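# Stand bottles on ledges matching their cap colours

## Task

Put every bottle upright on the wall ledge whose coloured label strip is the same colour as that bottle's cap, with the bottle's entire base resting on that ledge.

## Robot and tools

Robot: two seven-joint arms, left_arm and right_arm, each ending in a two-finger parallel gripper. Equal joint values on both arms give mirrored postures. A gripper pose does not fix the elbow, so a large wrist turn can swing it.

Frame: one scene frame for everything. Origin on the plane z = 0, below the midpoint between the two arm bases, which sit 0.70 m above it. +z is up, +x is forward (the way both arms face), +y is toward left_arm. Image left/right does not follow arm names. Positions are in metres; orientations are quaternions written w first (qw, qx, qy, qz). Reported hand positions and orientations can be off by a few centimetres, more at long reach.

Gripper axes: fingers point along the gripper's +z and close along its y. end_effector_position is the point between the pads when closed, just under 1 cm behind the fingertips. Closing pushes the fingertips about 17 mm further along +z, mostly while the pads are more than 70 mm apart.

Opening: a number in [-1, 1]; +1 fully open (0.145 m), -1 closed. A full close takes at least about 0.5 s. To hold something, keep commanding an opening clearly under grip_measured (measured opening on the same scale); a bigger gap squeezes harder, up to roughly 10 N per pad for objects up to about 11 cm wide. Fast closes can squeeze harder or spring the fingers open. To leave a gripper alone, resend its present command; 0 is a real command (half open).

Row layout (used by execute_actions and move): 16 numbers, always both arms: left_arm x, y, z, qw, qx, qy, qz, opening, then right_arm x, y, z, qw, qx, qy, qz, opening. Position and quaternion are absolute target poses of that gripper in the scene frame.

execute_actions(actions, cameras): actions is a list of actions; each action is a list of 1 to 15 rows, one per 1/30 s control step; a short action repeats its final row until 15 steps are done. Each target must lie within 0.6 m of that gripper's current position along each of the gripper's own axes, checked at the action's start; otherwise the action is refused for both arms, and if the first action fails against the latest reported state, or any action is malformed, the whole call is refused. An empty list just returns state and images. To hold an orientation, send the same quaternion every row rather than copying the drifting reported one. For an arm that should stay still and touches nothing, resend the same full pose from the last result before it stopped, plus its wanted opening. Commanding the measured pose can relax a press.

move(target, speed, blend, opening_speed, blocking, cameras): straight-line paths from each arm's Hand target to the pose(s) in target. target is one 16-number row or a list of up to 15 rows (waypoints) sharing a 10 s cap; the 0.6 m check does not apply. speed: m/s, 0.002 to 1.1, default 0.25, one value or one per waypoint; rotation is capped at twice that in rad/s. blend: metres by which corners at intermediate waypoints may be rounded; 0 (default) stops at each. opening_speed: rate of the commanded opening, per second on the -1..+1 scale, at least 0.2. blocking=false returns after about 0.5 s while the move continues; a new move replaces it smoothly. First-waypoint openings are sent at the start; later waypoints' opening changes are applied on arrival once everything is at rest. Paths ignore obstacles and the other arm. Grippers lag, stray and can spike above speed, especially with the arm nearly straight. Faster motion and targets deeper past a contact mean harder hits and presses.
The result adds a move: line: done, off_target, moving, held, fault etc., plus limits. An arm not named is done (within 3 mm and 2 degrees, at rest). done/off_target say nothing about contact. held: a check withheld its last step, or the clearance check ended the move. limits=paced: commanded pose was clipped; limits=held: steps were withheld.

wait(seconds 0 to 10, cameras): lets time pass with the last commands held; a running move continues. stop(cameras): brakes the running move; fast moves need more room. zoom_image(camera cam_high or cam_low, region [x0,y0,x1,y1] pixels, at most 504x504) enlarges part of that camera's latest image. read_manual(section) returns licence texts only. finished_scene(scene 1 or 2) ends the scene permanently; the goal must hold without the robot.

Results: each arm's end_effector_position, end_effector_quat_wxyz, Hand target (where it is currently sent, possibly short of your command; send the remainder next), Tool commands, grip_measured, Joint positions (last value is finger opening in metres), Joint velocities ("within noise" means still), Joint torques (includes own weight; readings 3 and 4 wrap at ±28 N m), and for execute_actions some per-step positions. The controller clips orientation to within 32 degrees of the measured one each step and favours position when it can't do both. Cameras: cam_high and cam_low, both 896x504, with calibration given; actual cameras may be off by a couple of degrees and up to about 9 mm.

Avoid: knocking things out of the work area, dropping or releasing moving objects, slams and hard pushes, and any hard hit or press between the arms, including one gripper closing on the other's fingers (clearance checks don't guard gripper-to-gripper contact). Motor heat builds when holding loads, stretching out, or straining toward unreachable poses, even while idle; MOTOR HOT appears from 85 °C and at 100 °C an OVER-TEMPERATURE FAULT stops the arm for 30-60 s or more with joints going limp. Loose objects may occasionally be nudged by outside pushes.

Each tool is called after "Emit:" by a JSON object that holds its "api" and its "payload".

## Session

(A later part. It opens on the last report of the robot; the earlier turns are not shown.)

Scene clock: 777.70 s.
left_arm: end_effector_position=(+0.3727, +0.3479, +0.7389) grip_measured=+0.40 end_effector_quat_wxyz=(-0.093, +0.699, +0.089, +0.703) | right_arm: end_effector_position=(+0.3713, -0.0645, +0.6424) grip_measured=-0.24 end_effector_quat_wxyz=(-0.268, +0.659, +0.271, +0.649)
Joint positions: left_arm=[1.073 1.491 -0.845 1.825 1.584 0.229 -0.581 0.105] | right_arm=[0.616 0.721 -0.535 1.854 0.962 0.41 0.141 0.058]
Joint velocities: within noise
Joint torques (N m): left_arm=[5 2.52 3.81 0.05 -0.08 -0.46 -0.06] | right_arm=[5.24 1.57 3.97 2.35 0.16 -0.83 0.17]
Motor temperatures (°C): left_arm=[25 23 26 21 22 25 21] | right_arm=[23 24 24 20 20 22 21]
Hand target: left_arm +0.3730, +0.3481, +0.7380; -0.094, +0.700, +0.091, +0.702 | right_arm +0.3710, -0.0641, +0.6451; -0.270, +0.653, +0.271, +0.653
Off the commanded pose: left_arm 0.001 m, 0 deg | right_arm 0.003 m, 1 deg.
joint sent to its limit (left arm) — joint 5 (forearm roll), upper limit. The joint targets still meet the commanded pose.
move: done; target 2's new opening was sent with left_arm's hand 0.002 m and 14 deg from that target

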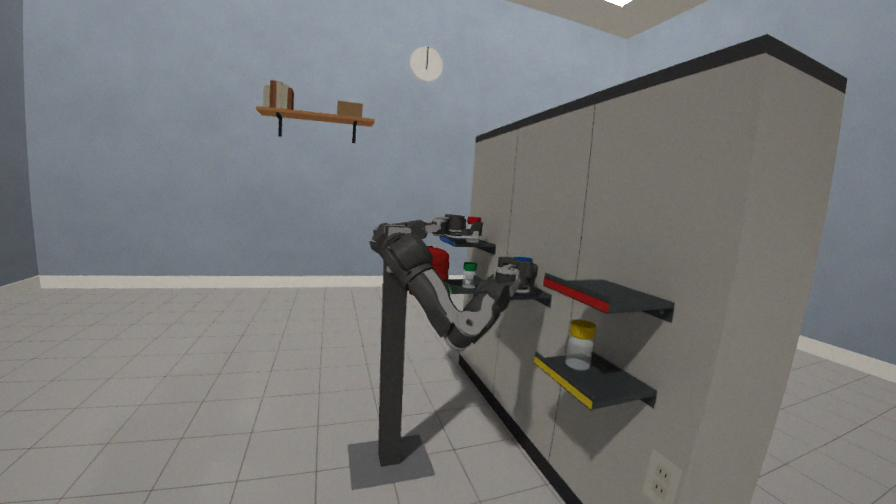

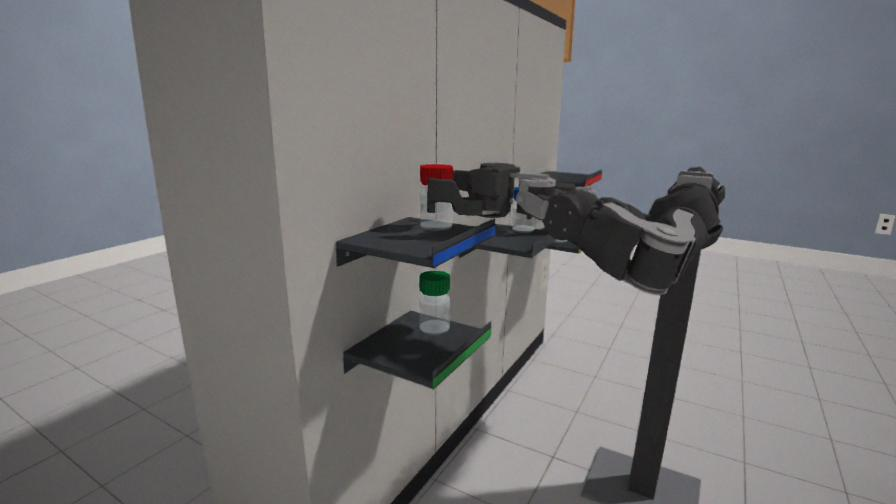

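Emit:
{"api": "move", "payload": {"target": [[0.373,0.348,0.738,-0.0923,0.7010,0.0923,0.7010,-0.8,0.371,-0.064,0.640,-0.2706,0.6533,0.2706,0.6533,-0.8]], "speed": 0.05, "opening_speed": 1.2}}

Emit:
{"api": "zoom_image", "payload": {"camera": "cam_high", "region": [430, 200, 570, 310]}}

Scene clock: 786.10 s.
left_arm: end_effector_position=(+0.3725, +0.3488, +0.7391) grip_measured=-0.25 end_effector_quat_wxyz=(-0.094, +0.699, +0.092, +0.703) | right_arm: end_effector_position=(+0.3713, -0.0649, +0.6412) grip_measured=-0.24 end_effector_quat_wxyz=(-0.269, +0.654, +0.269, +0.654)
Joint positions: left_arm=[1.032 1.487 -0.798 1.824 1.584 0.236 -0.584 0.057] | right_arm=[0.605 0.72 -0.535 1.849 0.955 0.384 0.147 0.058]
Joint velocities: within noise
Joint torques (N m): left_arm=[4.63 2.65 4.01 0.36 -0.09 -0.48 0.02] | right_arm=[4.84 1.75 2.56 2.06 0.11 -0.62 0.16]
Motor temperatures (°C): left_arm=[25 23 26 21 22 25 21] | right_arm=[23 23 24 20 20 22 21]
Hand target: left_arm +0.3730, +0.3480, +0.7381; -0.092, +0.701, +0.092, +0.701 | right_arm +0.3711, -0.0640, +0.6400; -0.271, +0.653, +0.271, +0.653
Off the commanded pose: left_arm 0.001 m, 0 deg | right_arm 0.002 m, 0 deg.
joint sent to its limit (left arm) — joint 5 (forearm roll), upper limit. The joint targets still meet the commanded pose.
move: done

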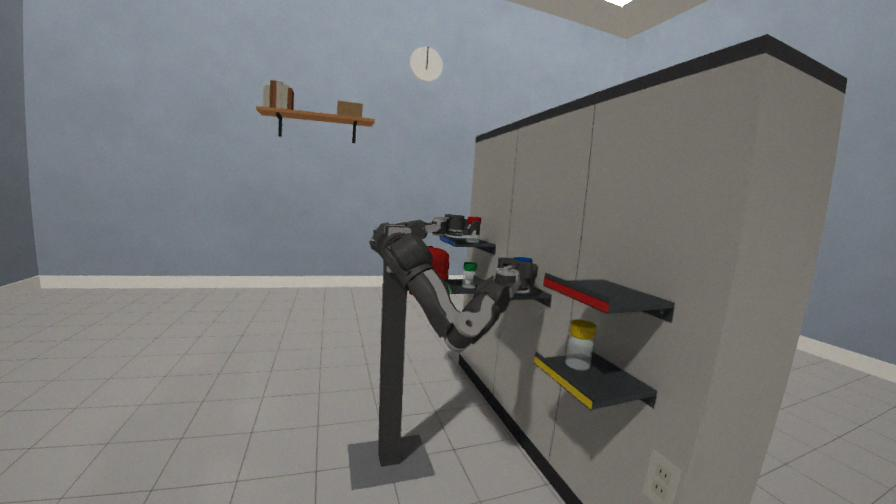

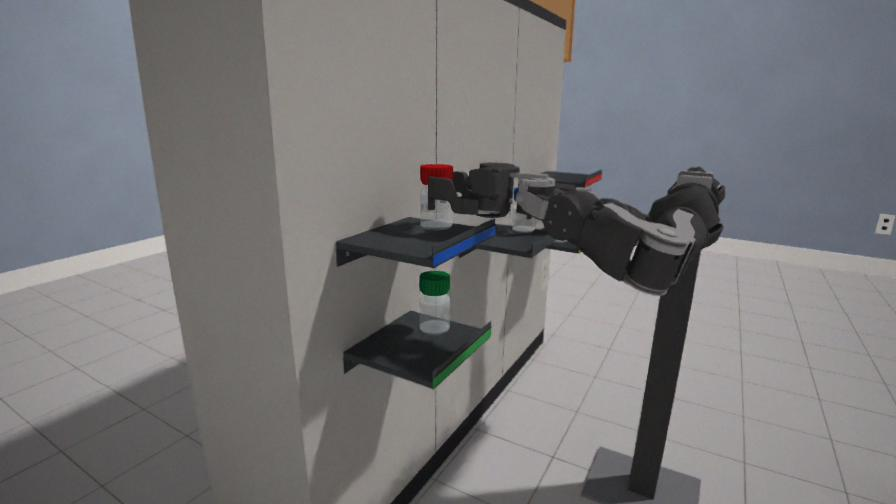

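Scaled by 3.600 from the camera's 896x504 image, which has a finer 1280x720 frame.

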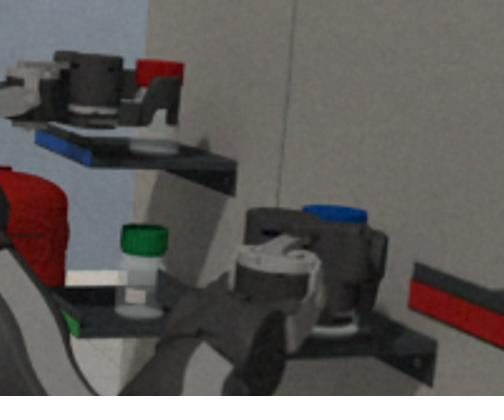

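Emit:
{"api": "move", "payload": {"target": [[0.373,0.348,0.766,-0.0923,0.7010,0.0923,0.7010,-0.8,0.371,-0.064,0.640,-0.2706,0.6533,0.2706,0.6533,0.25],[0.355,0.25,0.766,0,0.7071,0,0.7071,-0.8,0.30,-0.135,0.645,-0.2706,0.6533,0.2706,0.6533,0.25],[0.34,0.185,0.71,0.1227,0.6964,-0.1227,0.6964,-0.8,0.31,-0.19,0.60,-0.1228,0.6964,0.1228,0.6964,0.25],[0.355,0.13,0.675,0.2113,0.6748,-0.2113,0.6748,-0.8,0.32,-0.20,0.50,-0.1228,0.6964,0.1228,0.6964,0.25],[0.376,0.052,0.668,0.2988,0.6409,-0.2988,0.6409,-0.8,0.32,-0.20,0.45,-0.1228,0.6964,0.1228,0.6964,0.25],[0.376,0.052,0.648,0.2988,0.6409,-0.2988,0.6409,-0.8,0.32,-0.20,0.45,-0.1228,0.6964,0.1228,0.6964,0.25]], "speed": 0.14, "opening_speed": 0.8}}

Emit:
{"api": "zoom_image", "payload": {"camera": "cam_high", "region": [430, 200, 570, 310]}}

Emit:
{"api": "zoom_image", "payload": {"camera": "cam_low", "region": [470, 130, 630, 270]}}

Scene clock: 812.70 s.
left_arm: end_effector_position=(+0.3760, +0.0522, +0.6430) grip_measured=-0.25 end_effector_quat_wxyz=(+0.297, +0.648, -0.299, +0.635) | right_arm: end_effector_position=(+0.3204, -0.2018, +0.4500) grip_measured=+0.25 end_effector_quat_wxyz=(-0.120, +0.698, +0.120, +0.696)
Joint positions: left_arm=[0.718 0.723 -0.634 1.769 1.002 0.368 0.223 0.057] | right_arm=[-0.19 0.672 -0.235 1.53 0.63 -0.362 0.173 0.094]
Joint velocities: within noise
Joint torques (N m): left_arm=[8.98 1.38 3.58 2.92 0.24 -0.96 0.24] | right_arm=[2.78 3.76 1.66 3.04 0.15 -0.56 0.17]
Motor temperatures (°C): left_arm=[25 22 27 21 22 25 21] | right_arm=[23 23 23 20 20 22 21]
Hand target: left_arm +0.3759, +0.0520, +0.6480; +0.299, +0.641, -0.299, +0.641 | right_arm +0.3200, -0.2000, +0.4499; -0.123, +0.696, +0.123, +0.696
Off the commanded pose: left_arm 0.005 m, 1 deg | right_arm 0.002 m, 0 deg.
move: off_target (left_arm)

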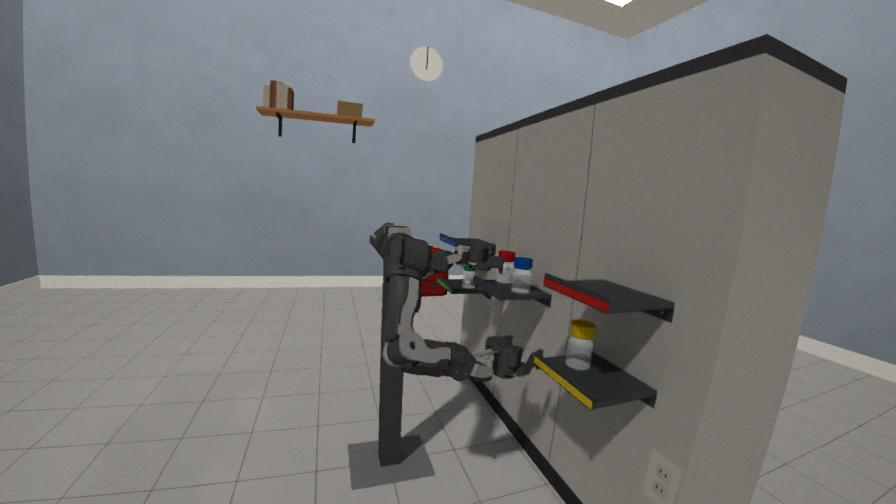

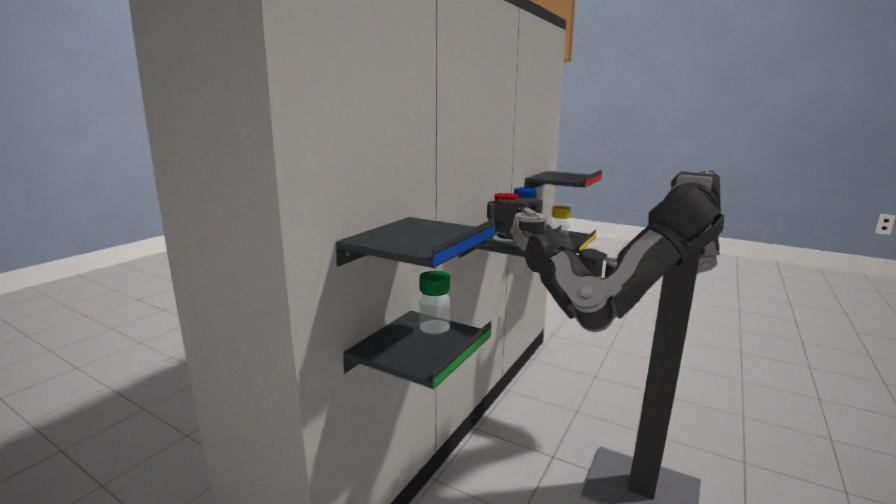

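Scaled by 3.600 from the camera's 896x504 image, which has a finer 1280x720 frame.

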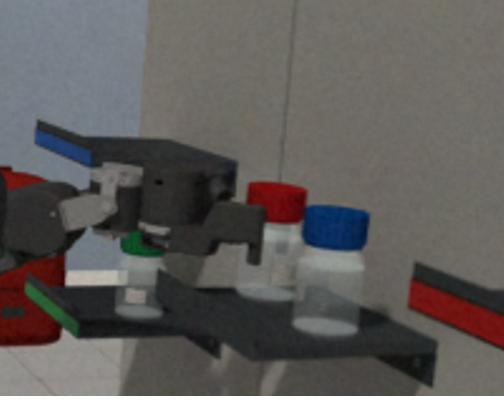

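Scaled by 3.150 from the camera's 896x504 image, which has a finer 1280x720 frame.

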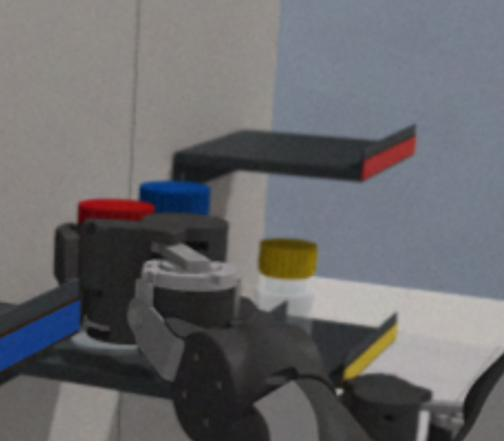

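Emit:
{"api": "move", "payload": {"target": [[0.376,0.052,0.642,0.2988,0.6409,-0.2988,0.6409,-0.8,0.32,-0.20,0.45,-0.1228,0.6964,0.1228,0.6964,0.1],[0.376,0.052,0.642,0.2988,0.6409,-0.2988,0.6409,0.2,0.32,-0.20,0.45,-0.1228,0.6964,0.1228,0.6964,0.1],[0.315,0.125,0.648,0.2988,0.6409,-0.2988,0.6409,0.2,0.30,-0.19,0.55,-0.1228,0.6964,0.1228,0.6964,0.1],[0.31,0.19,0.60,0.1227,0.6964,-0.1227,0.6964,0.2,0.29,-0.19,0.62,-0.1228,0.6964,0.1228,0.6964,0.1],[0.31,0.20,0.50,0.1227,0.6964,-0.1227,0.6964,0.2,0.275,-0.06,0.66,-0.0923,0.7010,0.0923,0.7010,0.1]], "speed": [0.05,0.1,0.14,0.14,0.14], "opening_speed": 0.7}}

Emit:
{"api": "zoom_image", "payload": {"camera": "cam_high", "region": [430, 200, 570, 310]}}

Emit:
{"api": "zoom_image", "payload": {"camera": "cam_low", "region": [470, 130, 630, 270]}}

Scene clock: 846.43 s.
left_arm: end_effector_position=(+0.3103, +0.2011, +0.5005) grip_measured=+0.20 end_effector_quat_wxyz=(+0.121, +0.697, -0.121, +0.697) | right_arm: end_effector_position=(+0.2758, -0.0595, +0.6605) grip_measured=+0.10 end_effector_quat_wxyz=(-0.073, +0.637, +0.054, +0.765)
Joint positions: left_arm=[-0.26 0.939 -0.288 1.8 0.794 -0.332 -0.033 0.09] | right_arm=[0.14 0.343 -0.691 2.441 0.319 0.564 -0.733 0.083]
Joint velocities: within noise
Joint torques (N m): left_arm=[3.65 4.29 1.66 3.48 0.08 -0.71 0.23] | right_arm=[2.41 -0.33 0.24 3 -0.31 -0.21 -0.16]
Motor temperatures (°C): left_arm=[27 22 27 21 21 26 21] | right_arm=[22 23 23 21 20 21 21]
Hand target: left_arm +0.3100, +0.2001, +0.5000; +0.123, +0.696, -0.123, +0.696 | right_arm +0.2757, -0.0596, +0.6597; -0.071, +0.639, +0.054, +0.764
Off the commanded pose: left_arm 0.001 m, 0 deg | right_arm 0.001 m, 11 deg.
joint read past its limit (right arm) — joint 4 (elbow), upper limit, where the elbow is as bent as it goes.
joint sent to its limit (right arm) — joint 4 (elbow), upper limit, where the elbow is as bent as it goes. The joint targets are off in orientation, not in position.
move: off_target (right_arm)

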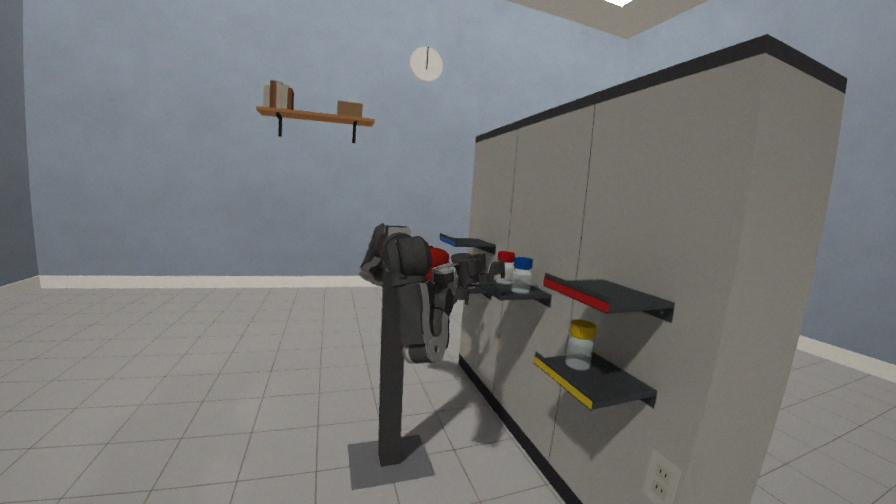

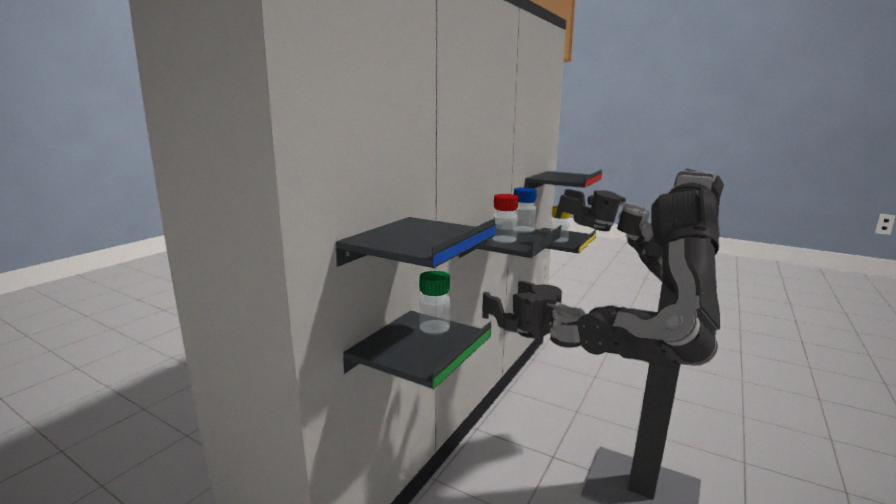

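Scaled by 3.600 from the camera's 896x504 image, which has a finer 1280x720 frame.

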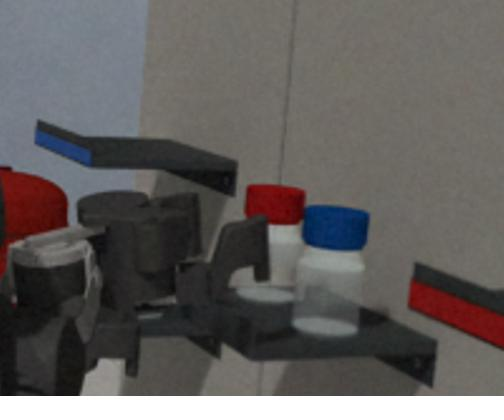

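Scaled by 3.150 from the camera's 896x504 image, which has a finer 1280x720 frame.

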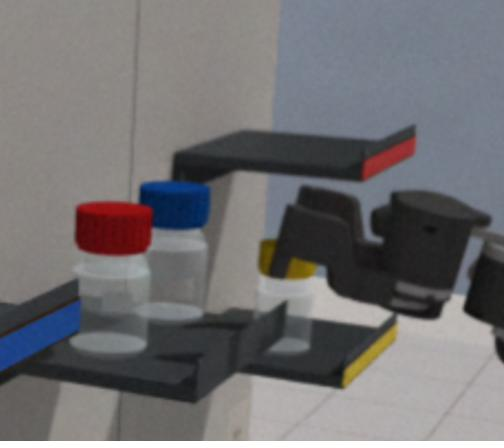

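Emit:
{"api": "move", "payload": {"target": [[0.31,0.20,0.50,0.1227,0.6964,-0.1227,0.6964,0.2,0.296,0.024,0.66,-0.0923,0.7010,0.0923,0.7010,0.1],[0.31,0.20,0.50,0.1227,0.6964,-0.1227,0.6964,0.2,0.372,0.045,0.645,-0.0923,0.7010,0.0923,0.7010,0.1]], "speed": [0.12,0.1]}}

Emit:
{"api": "zoom_image", "payload": {"camera": "cam_high", "region": [430, 200, 570, 310]}}

Emit:
{"api": "zoom_image", "payload": {"camera": "cam_low", "region": [470, 130, 630, 270]}}

Scene clock: 856.03 s.
left_arm: end_effector_position=(+0.3103, +0.2011, +0.5005) grip_measured=+0.20 end_effector_quat_wxyz=(+0.121, +0.697, -0.121, +0.697) | right_arm: end_effector_position=(+0.3721, +0.0442, +0.6435) grip_measured=+0.10 end_effector_quat_wxyz=(-0.088, +0.702, +0.092, +0.700)
Joint positions: left_arm=[-0.26 0.939 -0.288 1.8 0.794 -0.332 -0.033 0.09] | right_arm=[0.696 0.047 -0.9 1.805 0.672 0.575 -0.901 0.083]
Joint velocities: within noise
Joint torques (N m): left_arm=[3.65 4.29 1.66 3.48 0.08 -0.71 0.23] | right_arm=[5.76 -2.41 2.44 3.17 -0.25 -0.41 0.16]
Motor temperatures (°C): left_arm=[26 22 27 22 21 26 21] | right_arm=[22 23 23 21 20 21 21]
Hand target: left_arm +0.3100, +0.2001, +0.5000; +0.123, +0.696, -0.123, +0.696 | right_arm +0.3720, +0.0450, +0.6450; -0.092, +0.701, +0.092, +0.701
Off the commanded pose: left_arm 0.001 m, 0 deg | right_arm 0.002 m, 1 deg.
move: done

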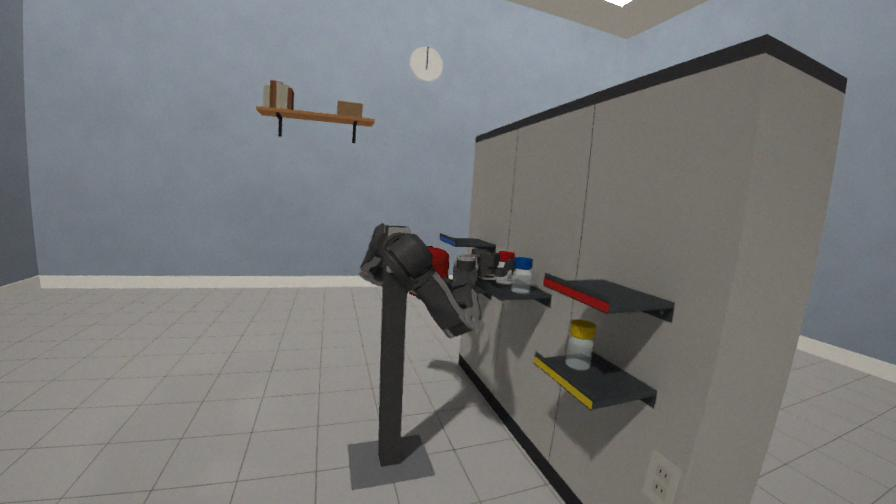

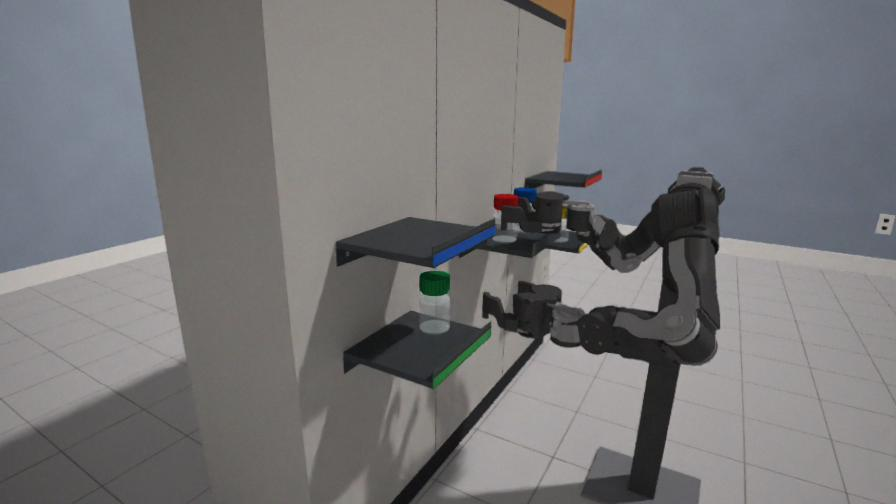

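Scaled by 3.600 from the camera's 896x504 image, which has a finer 1280x720 frame.

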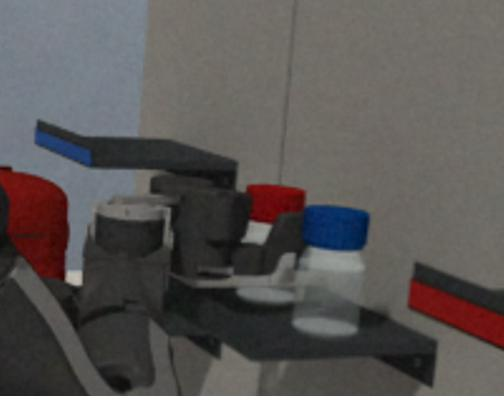

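Scaled by 3.150 from the camera's 896x504 image, which has a finer 1280x720 frame.

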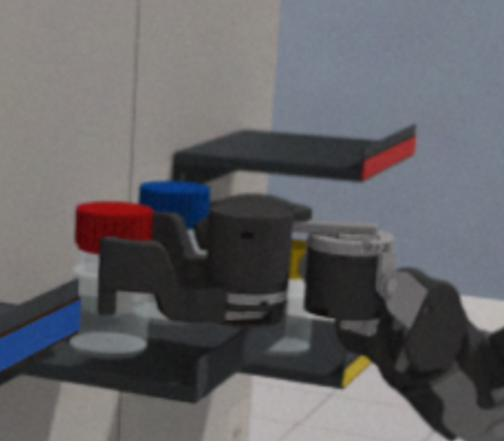

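Emit:
{"api": "move", "payload": {"target": [[0.31,0.20,0.50,0.1227,0.6964,-0.1227,0.6964,0.2,0.372,0.045,0.645,-0.0923,0.7010,0.0923,0.7010,-0.8],[0.31,0.20,0.50,0.1227,0.6964,-0.1227,0.6964,0.2,0.372,0.040,0.77,-0.0923,0.7010,0.0923,0.7010,-0.8],[0.31,0.20,0.50,0.1227,0.6964,-0.1227,0.6964,0.2,0.355,-0.12,0.775,0,0.7071,0,0.7071,-0.8]], "speed": [0.1,0.12,0.15], "opening_speed": 1.2}}

Emit:
{"api": "zoom_image", "payload": {"camera": "cam_high", "region": [430, 200, 630, 340]}}

Emit:
{"api": "zoom_image", "payload": {"camera": "cam_low", "region": [470, 120, 630, 270]}}

Scene clock: 879.10 s.
left_arm: end_effector_position=(+0.3103, +0.2011, +0.5005) grip_measured=+0.20 end_effector_quat_wxyz=(+0.121, +0.697, -0.121, +0.697) | right_arm: end_effector_position=(+0.3554, -0.1202, +0.7741) grip_measured=-0.25 end_effector_quat_wxyz=(+0.001, +0.696, -0.003, +0.718)
Joint positions: left_arm=[-0.26 0.939 -0.288 1.8 0.794 -0.332 -0.033 0.09] | right_arm=[1.121 0.552 -0.607 2.146 1.559 0.785 -1.392 0.057]
Joint velocities: within noise
Joint torques (N m): left_arm=[3.65 4.29 1.66 3.47 0.08 -0.71 0.23] | right_arm=[5.5 0.83 3.21 0.76 -0.32 0.02 0.16]
Motor temperatures (°C): left_arm=[25 23 26 22 21 26 21] | right_arm=[24 23 23 21 20 21 21]
Hand target: left_arm +0.3100, +0.2001, +0.5000; +0.123, +0.696, -0.123, +0.696 | right_arm +0.3551, -0.1199, +0.7748; -0.001, +0.696, -0.002, +0.718
Off the commanded pose: left_arm 0.001 m, 0 deg | right_arm 0.001 m, 2 deg.
joint sent to its limit (right arm) — joint 5 (forearm roll), upper limit; joint 6 (wrist pitch), upper limit. The joint targets still meet the commanded pose.
move: done

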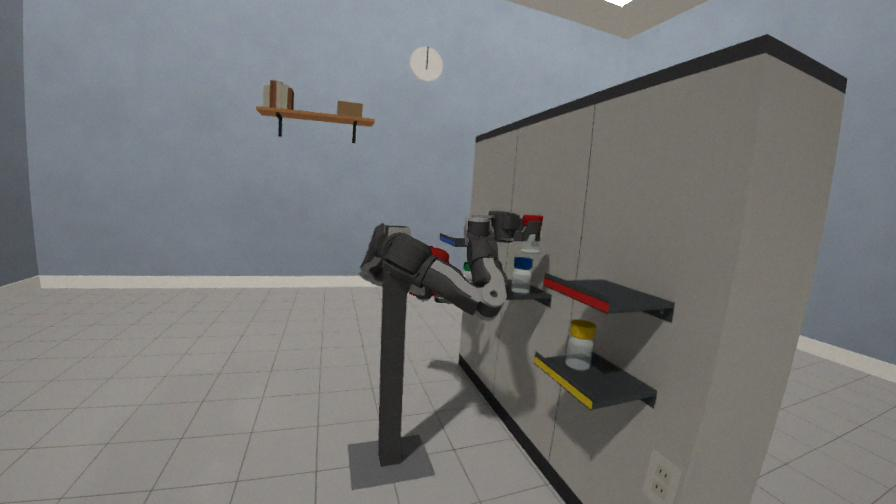

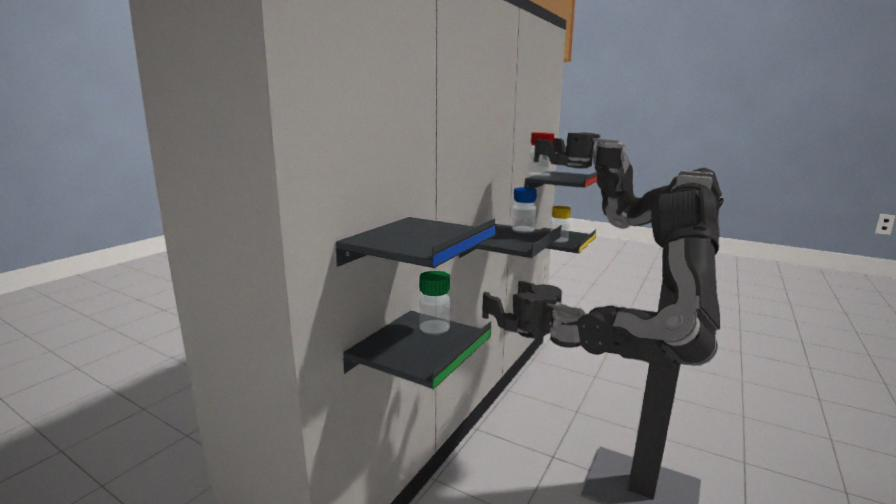

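Scaled by 2.520 from the camera's 896x504 image, which has a finer 1280x720 frame.

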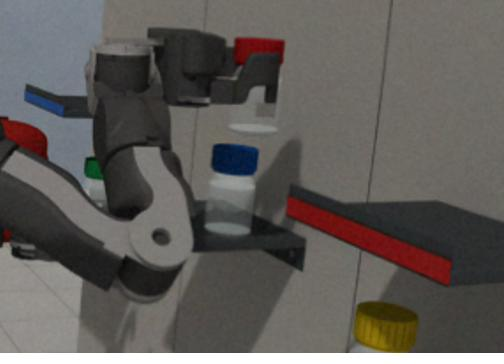

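Scaled by 3.150 from the camera's 896x504 image, which has a finer 1280x720 frame.

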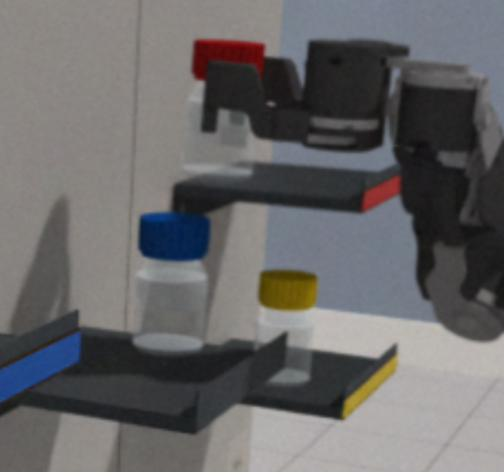

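Emit:
{"api": "move", "payload": {"target": [[0.31,0.19,0.60,0.1227,0.6964,-0.1227,0.6964,0.2,0.365,-0.25,0.772,0,0.7071,0,0.7071,-0.8],[0.32,0.13,0.65,0.2988,0.6409,-0.2988,0.6409,0.2,0.371,-0.338,0.768,0.0923,0.7010,-0.0923,0.7010,-0.8],[0.336,-0.010,0.648,0.2988,0.6409,-0.2988,0.6409,0.2,0.371,-0.338,0.75,0.0923,0.7010,-0.0923,0.7010,-0.8],[0.373,-0.055,0.643,0.2988,0.6409,-0.2988,0.6409,0.2,0.371,-0.338,0.742,0.0923,0.7010,-0.0923,0.7010,-0.8]], "speed": [0.15,0.14,0.14,0.1]}}

Emit:
{"api": "zoom_image", "payload": {"camera": "cam_high", "region": [430, 200, 630, 340]}}

Emit:
{"api": "zoom_image", "payload": {"camera": "cam_low", "region": [470, 120, 630, 270]}}

Scene clock: 897.33 s.
left_arm: end_effector_position=(+0.3734, -0.0541, +0.6435) grip_measured=+0.20 end_effector_quat_wxyz=(+0.298, +0.642, -0.297, +0.641) | right_arm: end_effector_position=(+0.3716, -0.3378, +0.7387) grip_measured=-0.25 end_effector_quat_wxyz=(+0.093, +0.706, -0.093, +0.696)
Joint positions: left_arm=[0.823 0.356 -0.838 1.714 0.879 0.414 -0.073 0.09] | right_arm=[0.557 1.259 -0.137 1.862 1.428 0.501 -0.629 0.057]
Joint velocities: within noise
Joint torques (N m): left_arm=[8.87 -0.51 1.92 3.1 0.06 -0.7 0.2] | right_arm=[3.81 6.37 5.11 1.1 -0.29 -0.62 0.17]
Motor temperatures (°C): left_arm=[25 23 25 22 21 26 21] | right_arm=[23 23 23 20 20 21 21]
Hand target: left_arm +0.3730, -0.0550, +0.6430; +0.299, +0.641, -0.299, +0.641 | right_arm +0.3710, -0.3380, +0.7420; +0.092, +0.701, -0.092, +0.701
Off the commanded pose: left_arm 0.001 m, 0 deg | right_arm 0.003 m, 1 deg.
move: done

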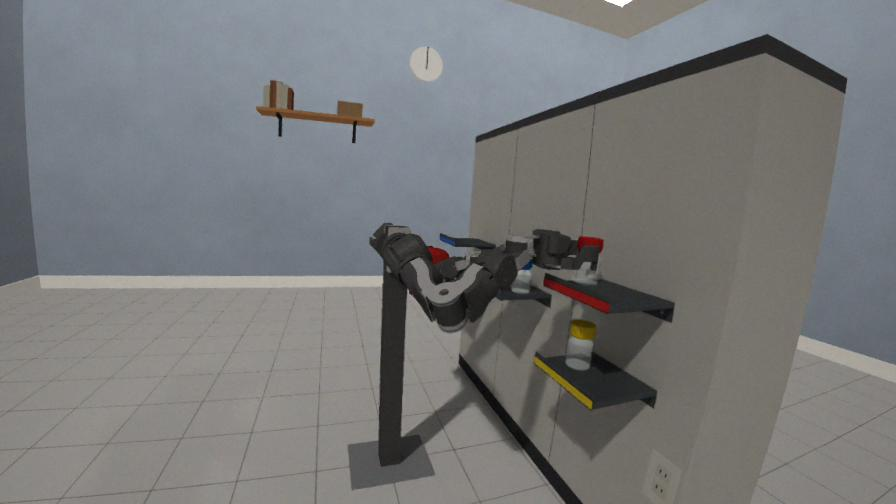

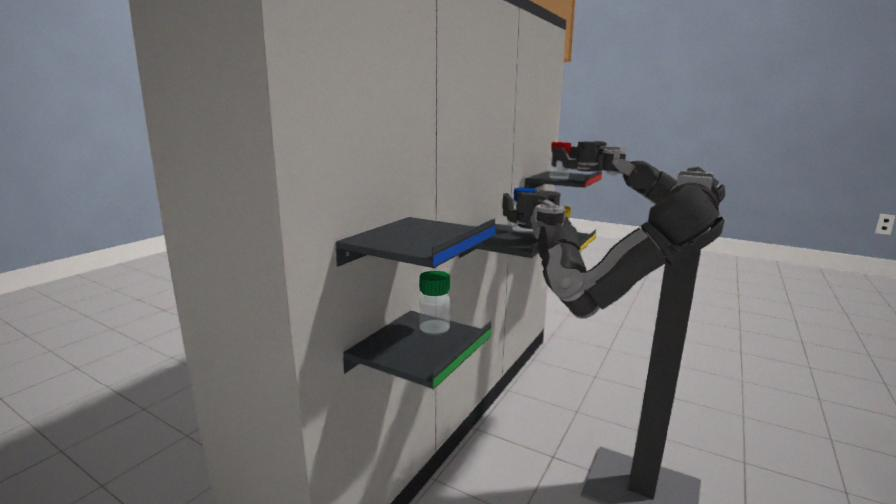

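Scaled by 2.520 from the camera's 896x504 image, which has a finer 1280x720 frame.

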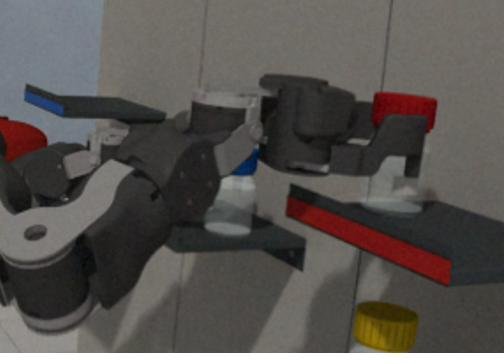

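Scaled by 3.150 from the camera's 896x504 image, which has a finer 1280x720 frame.

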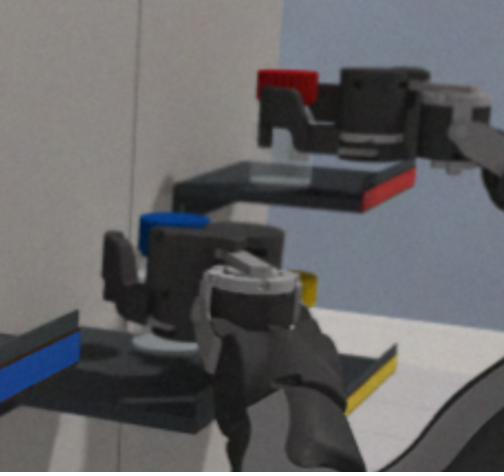

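Emit:
{"api": "move", "payload": {"target": [[0.373,-0.055,0.643,0.2988,0.6409,-0.2988,0.6409,-0.8,0.371,-0.338,0.738,0.0923,0.7010,-0.0923,0.7010,-0.8],[0.373,-0.055,0.643,0.2988,0.6409,-0.2988,0.6409,-0.8,0.371,-0.338,0.738,0.0923,0.7010,-0.0923,0.7010,0.2],[0.373,-0.055,0.665,0.2988,0.6409,-0.2988,0.6409,-0.8,0.371,-0.338,0.738,0.0923,0.7010,-0.0923,0.7010,0.2],[0.35,0.18,0.70,0.1227,0.6964,-0.1227,0.6964,-0.8,0.266,-0.310,0.745,0.0923,0.7010,-0.0923,0.7010,0.2],[0.355,0.23,0.77,0,0.7071,0,0.7071,-0.8,0.26,-0.24,0.66,0.0923,0.7010,-0.0923,0.7010,0.2]], "speed": [0.05,0.1,0.1,0.15,0.15], "opening_speed": 0.9}}

Emit:
{"api": "zoom_image", "payload": {"camera": "cam_high", "region": [430, 200, 630, 340]}}

Emit:
{"api": "zoom_image", "payload": {"camera": "cam_low", "region": [400, 120, 630, 270]}}

Scene clock: 920.10 s.
left_arm: end_effector_position=(+0.3551, +0.2287, +0.7694) grip_measured=-0.28 end_effector_quat_wxyz=(+0.004, +0.708, -0.001, +0.707) | right_arm: end_effector_position=(+0.2605, -0.2403, +0.6595) grip_measured=+0.20 end_effector_quat_wxyz=(+0.051, +0.602, -0.025, +0.796)
Joint positions: left_arm=[0.822 1.012 -0.195 2.089 1.558 0.782 -0.798 0.055] | right_arm=[-0.465 0.46 0.375 2.441 0.545 0.187 -0.222 0.09]
Joint velocities: within noise
Joint torques (N m): left_arm=[6.9 3.39 1.88 0.53 -0.22 -0.45 -0.06] | right_arm=[1.07 2.31 0.8 3.25 -0.07 -0.46 -0.19]
Motor temperatures (°C): left_arm=[27 22 25 22 21 26 21] | right_arm=[23 24 24 20 20 21 21]
Hand target: left_arm +0.3550, +0.2301, +0.7699; +0.000, +0.707, +0.000, +0.707 | right_arm +0.2605, -0.2404, +0.6595; +0.051, +0.601, -0.027, +0.797
Off the commanded pose: left_arm 0.001 m, 0 deg | right_arm 0.001 m, 18 deg.
joint sent to its limit (left arm) — joint 6 (wrist pitch), upper limit. The joint targets still meet the commanded pose.
joint sent to its limit (right arm) — joint 4 (elbow), upper limit, where the elbow is as bent as it goes. The joint targets are off in orientation, not in position.
move: off_target (right_arm)

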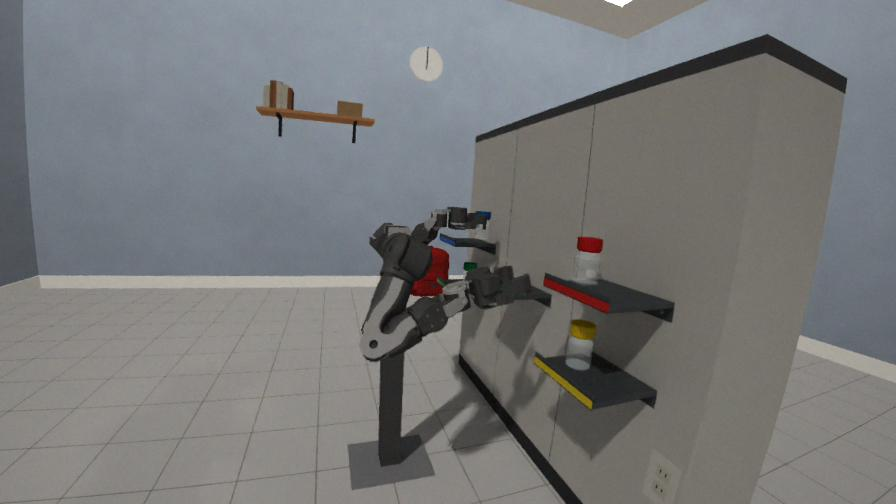

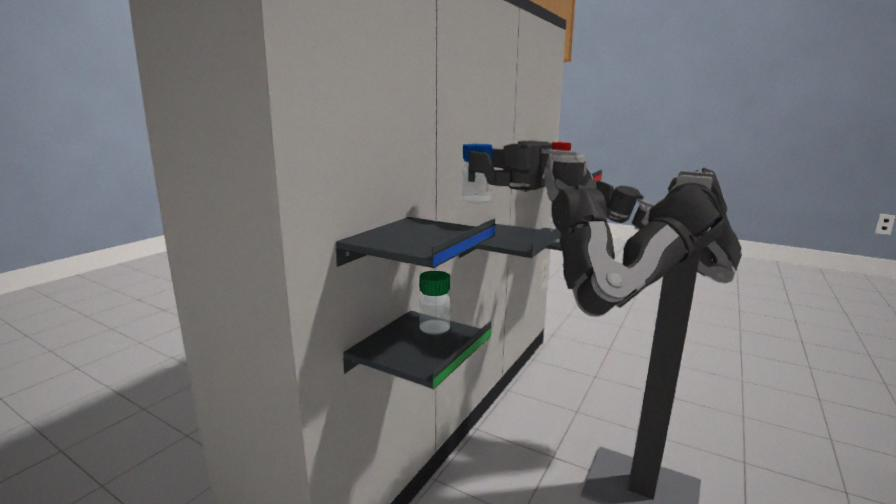

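Scaled by 2.520 from the camera's 896x504 image, which has a finer 1280x720 frame.

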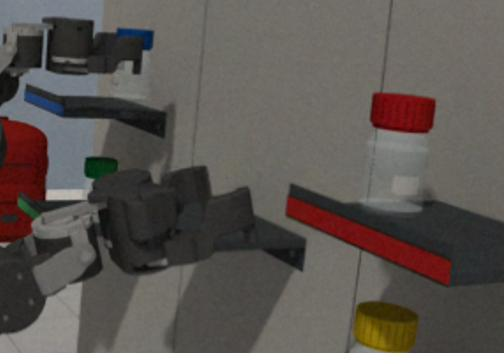

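Scaled by 2.191 from the camera's 896x504 image, which has a finer 1280x720 frame.

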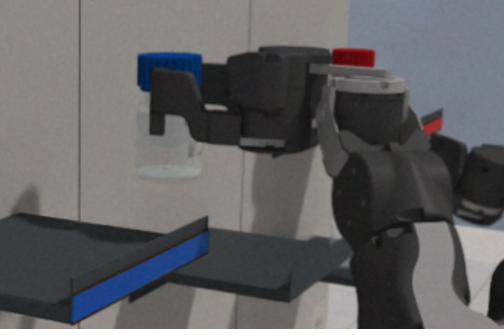

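Emit:
{"api": "move", "payload": {"target": [[0.371,0.345,0.768,-0.0923,0.7010,0.0923,0.7010,-0.8,0.2605,-0.2404,0.6595,0.051,0.601,-0.027,0.797,0.2],[0.371,0.345,0.741,-0.0923,0.7010,0.0923,0.7010,-0.8,0.2605,-0.2404,0.6595,0.051,0.601,-0.027,0.797,0.2]], "speed": [0.15,0.08]}}

Emit:
{"api": "zoom_image", "payload": {"camera": "cam_low", "region": [330, 120, 560, 270]}}

Emit:
{"api": "zoom_image", "payload": {"camera": "cam_high", "region": [430, 200, 570, 310]}}

Scene clock: 932.13 s.
left_arm: end_effector_position=(+0.3704, +0.3447, +0.7434) grip_measured=-0.28 end_effector_quat_wxyz=(-0.093, +0.699, +0.093, +0.703) | right_arm: end_effector_position=(+0.2605, -0.2404, +0.6596) grip_measured=+0.20 end_effector_quat_wxyz=(+0.051, +0.602, -0.026, +0.797)
Joint positions: left_arm=[0.51 1.19 -0.019 1.844 1.345 0.567 -0.573 0.055] | right_arm=[-0.465 0.458 0.375 2.441 0.544 0.187 -0.222 0.09]
Joint velocities: within noise
Joint torques (N m): left_arm=[4.65 5.55 2.66 0.88 -0.11 -0.58 0.2] | right_arm=[0.91 2.23 0.85 3.17 -0.07 -0.48 -0.06]
Motor temperatures (°C): left_arm=[27 23 25 21 21 25 21] | right_arm=[22 24 23 20 20 21 21]
Hand target: left_arm +0.3710, +0.3450, +0.7411; -0.092, +0.701, +0.092, +0.701 | right_arm +0.2605, -0.2404, +0.6594; +0.051, +0.601, -0.027, +0.797
Off the commanded pose: left_arm 0.003 m, 0 deg | right_arm 0.000 m, 0 deg.
move: done

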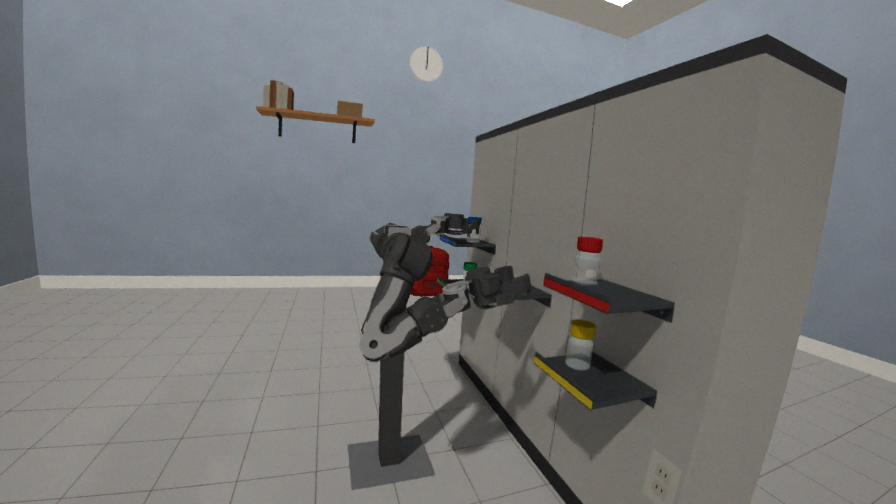

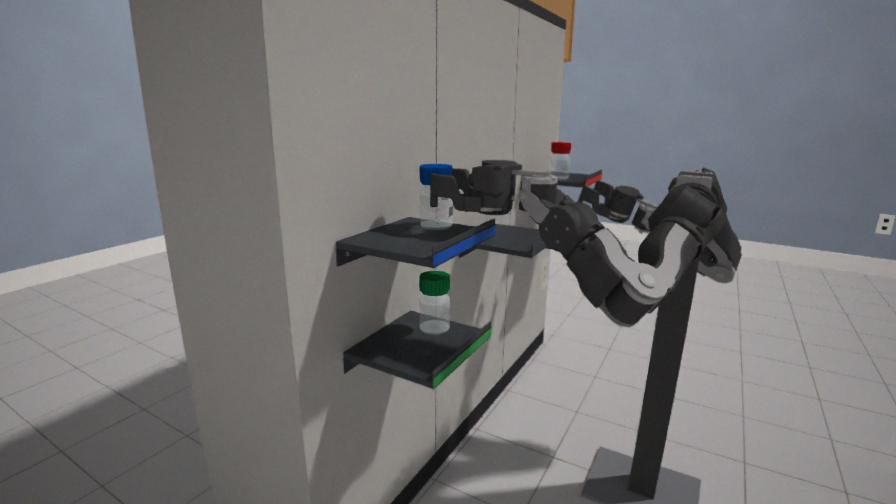

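Scaled by 2.191 from the camera's 896x504 image, which has a finer 1280x720 frame.

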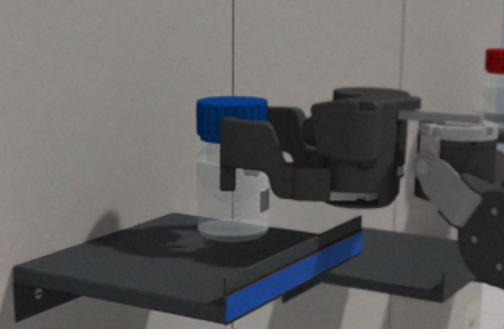

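Scaled by 3.600 from the camera's 896x504 image, which has a finer 1280x720 frame.

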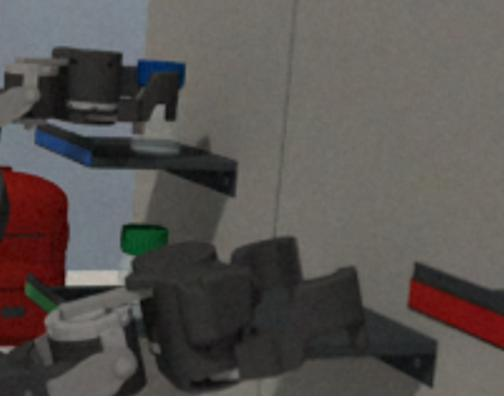

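Emit:
{"api": "move", "payload": {"target": [[0.371,0.345,0.738,-0.0923,0.7010,0.0923,0.7010,-0.8,0.2605,-0.2404,0.6595,0.051,0.601,-0.027,0.797,0.2],[0.371,0.345,0.738,-0.0923,0.7010,0.0923,0.7010,0.2,0.2605,-0.2404,0.6595,0.051,0.601,-0.027,0.797,0.2],[0.268,0.317,0.745,-0.0923,0.7010,0.0923,0.7010,0.2,0.2605,-0.2404,0.6595,0.051,0.601,-0.027,0.797,0.2]], "speed": [0.05,0.1,0.12], "opening_speed": 0.7}}

Emit:
{"api": "zoom_image", "payload": {"camera": "cam_low", "region": [330, 120, 560, 270]}}

Scene clock: 944.63 s.
left_arm: end_effector_position=(+0.2682, +0.3164, +0.7462) grip_measured=+0.20 end_effector_quat_wxyz=(-0.093, +0.698, +0.089, +0.705) | right_arm: end_effector_position=(+0.2605, -0.2404, +0.6596) grip_measured=+0.20 end_effector_quat_wxyz=(+0.051, +0.602, -0.026, +0.797)
Joint positions: left_arm=[-0.234 1.058 0.905 2.337 1.584 0.781 -0.729 0.09] | right_arm=[-0.465 0.458 0.375 2.441 0.544 0.187 -0.222 0.09]
Joint velocities: within noise
Joint torques (N m): left_arm=[1.99 4.73 1.87 0.47 -0.07 -0.47 0.02] | right_arm=[0.96 2.33 0.99 3.21 -0.09 -0.48 -0.08]
Motor temperatures (°C): left_arm=[26 23 25 21 21 25 21] | right_arm=[22 23 23 20 20 21 21]
Hand target: left_arm +0.2681, +0.3170, +0.7448; -0.093, +0.699, +0.091, +0.703 | right_arm +0.2605, -0.2404, +0.6594; +0.051, +0.601, -0.027, +0.797
Off the commanded pose: left_arm 0.001 m, 1 deg | right_arm 0.000 m, 0 deg.
joint sent to its limit (left arm) — joint 5 (forearm roll), upper limit; joint 6 (wrist pitch), upper limit. The joint targets still meet the commanded pose.
move: done; target 2's new opening was sent with left_arm's hand 0.005 m and 1 deg from that target

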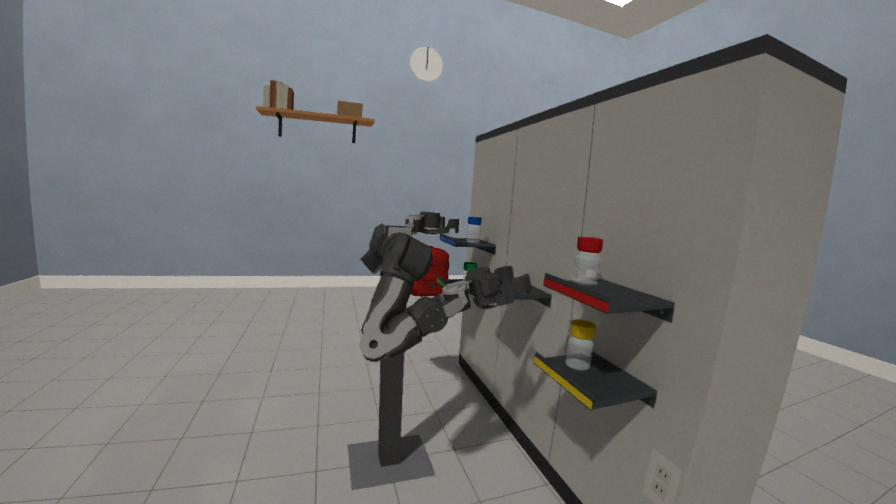

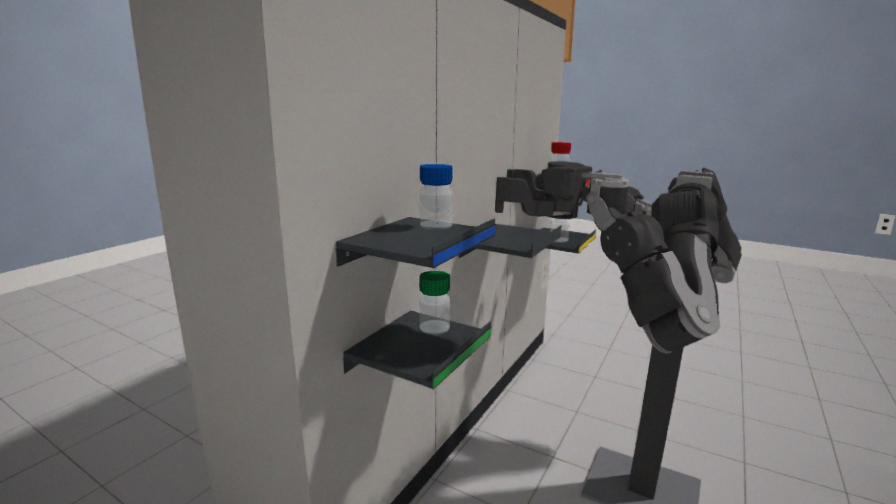

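Scaled by 2.191 from the camera's 896x504 image, which has a finer 1280x720 frame.

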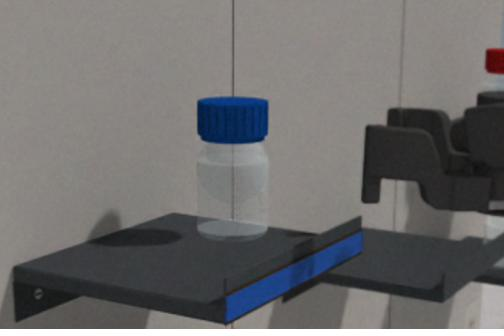

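All placed. Next scene.

Emit:
{"api": "finished_scene", "payload": {"scene": 1}}

The scene is finished: the task was done.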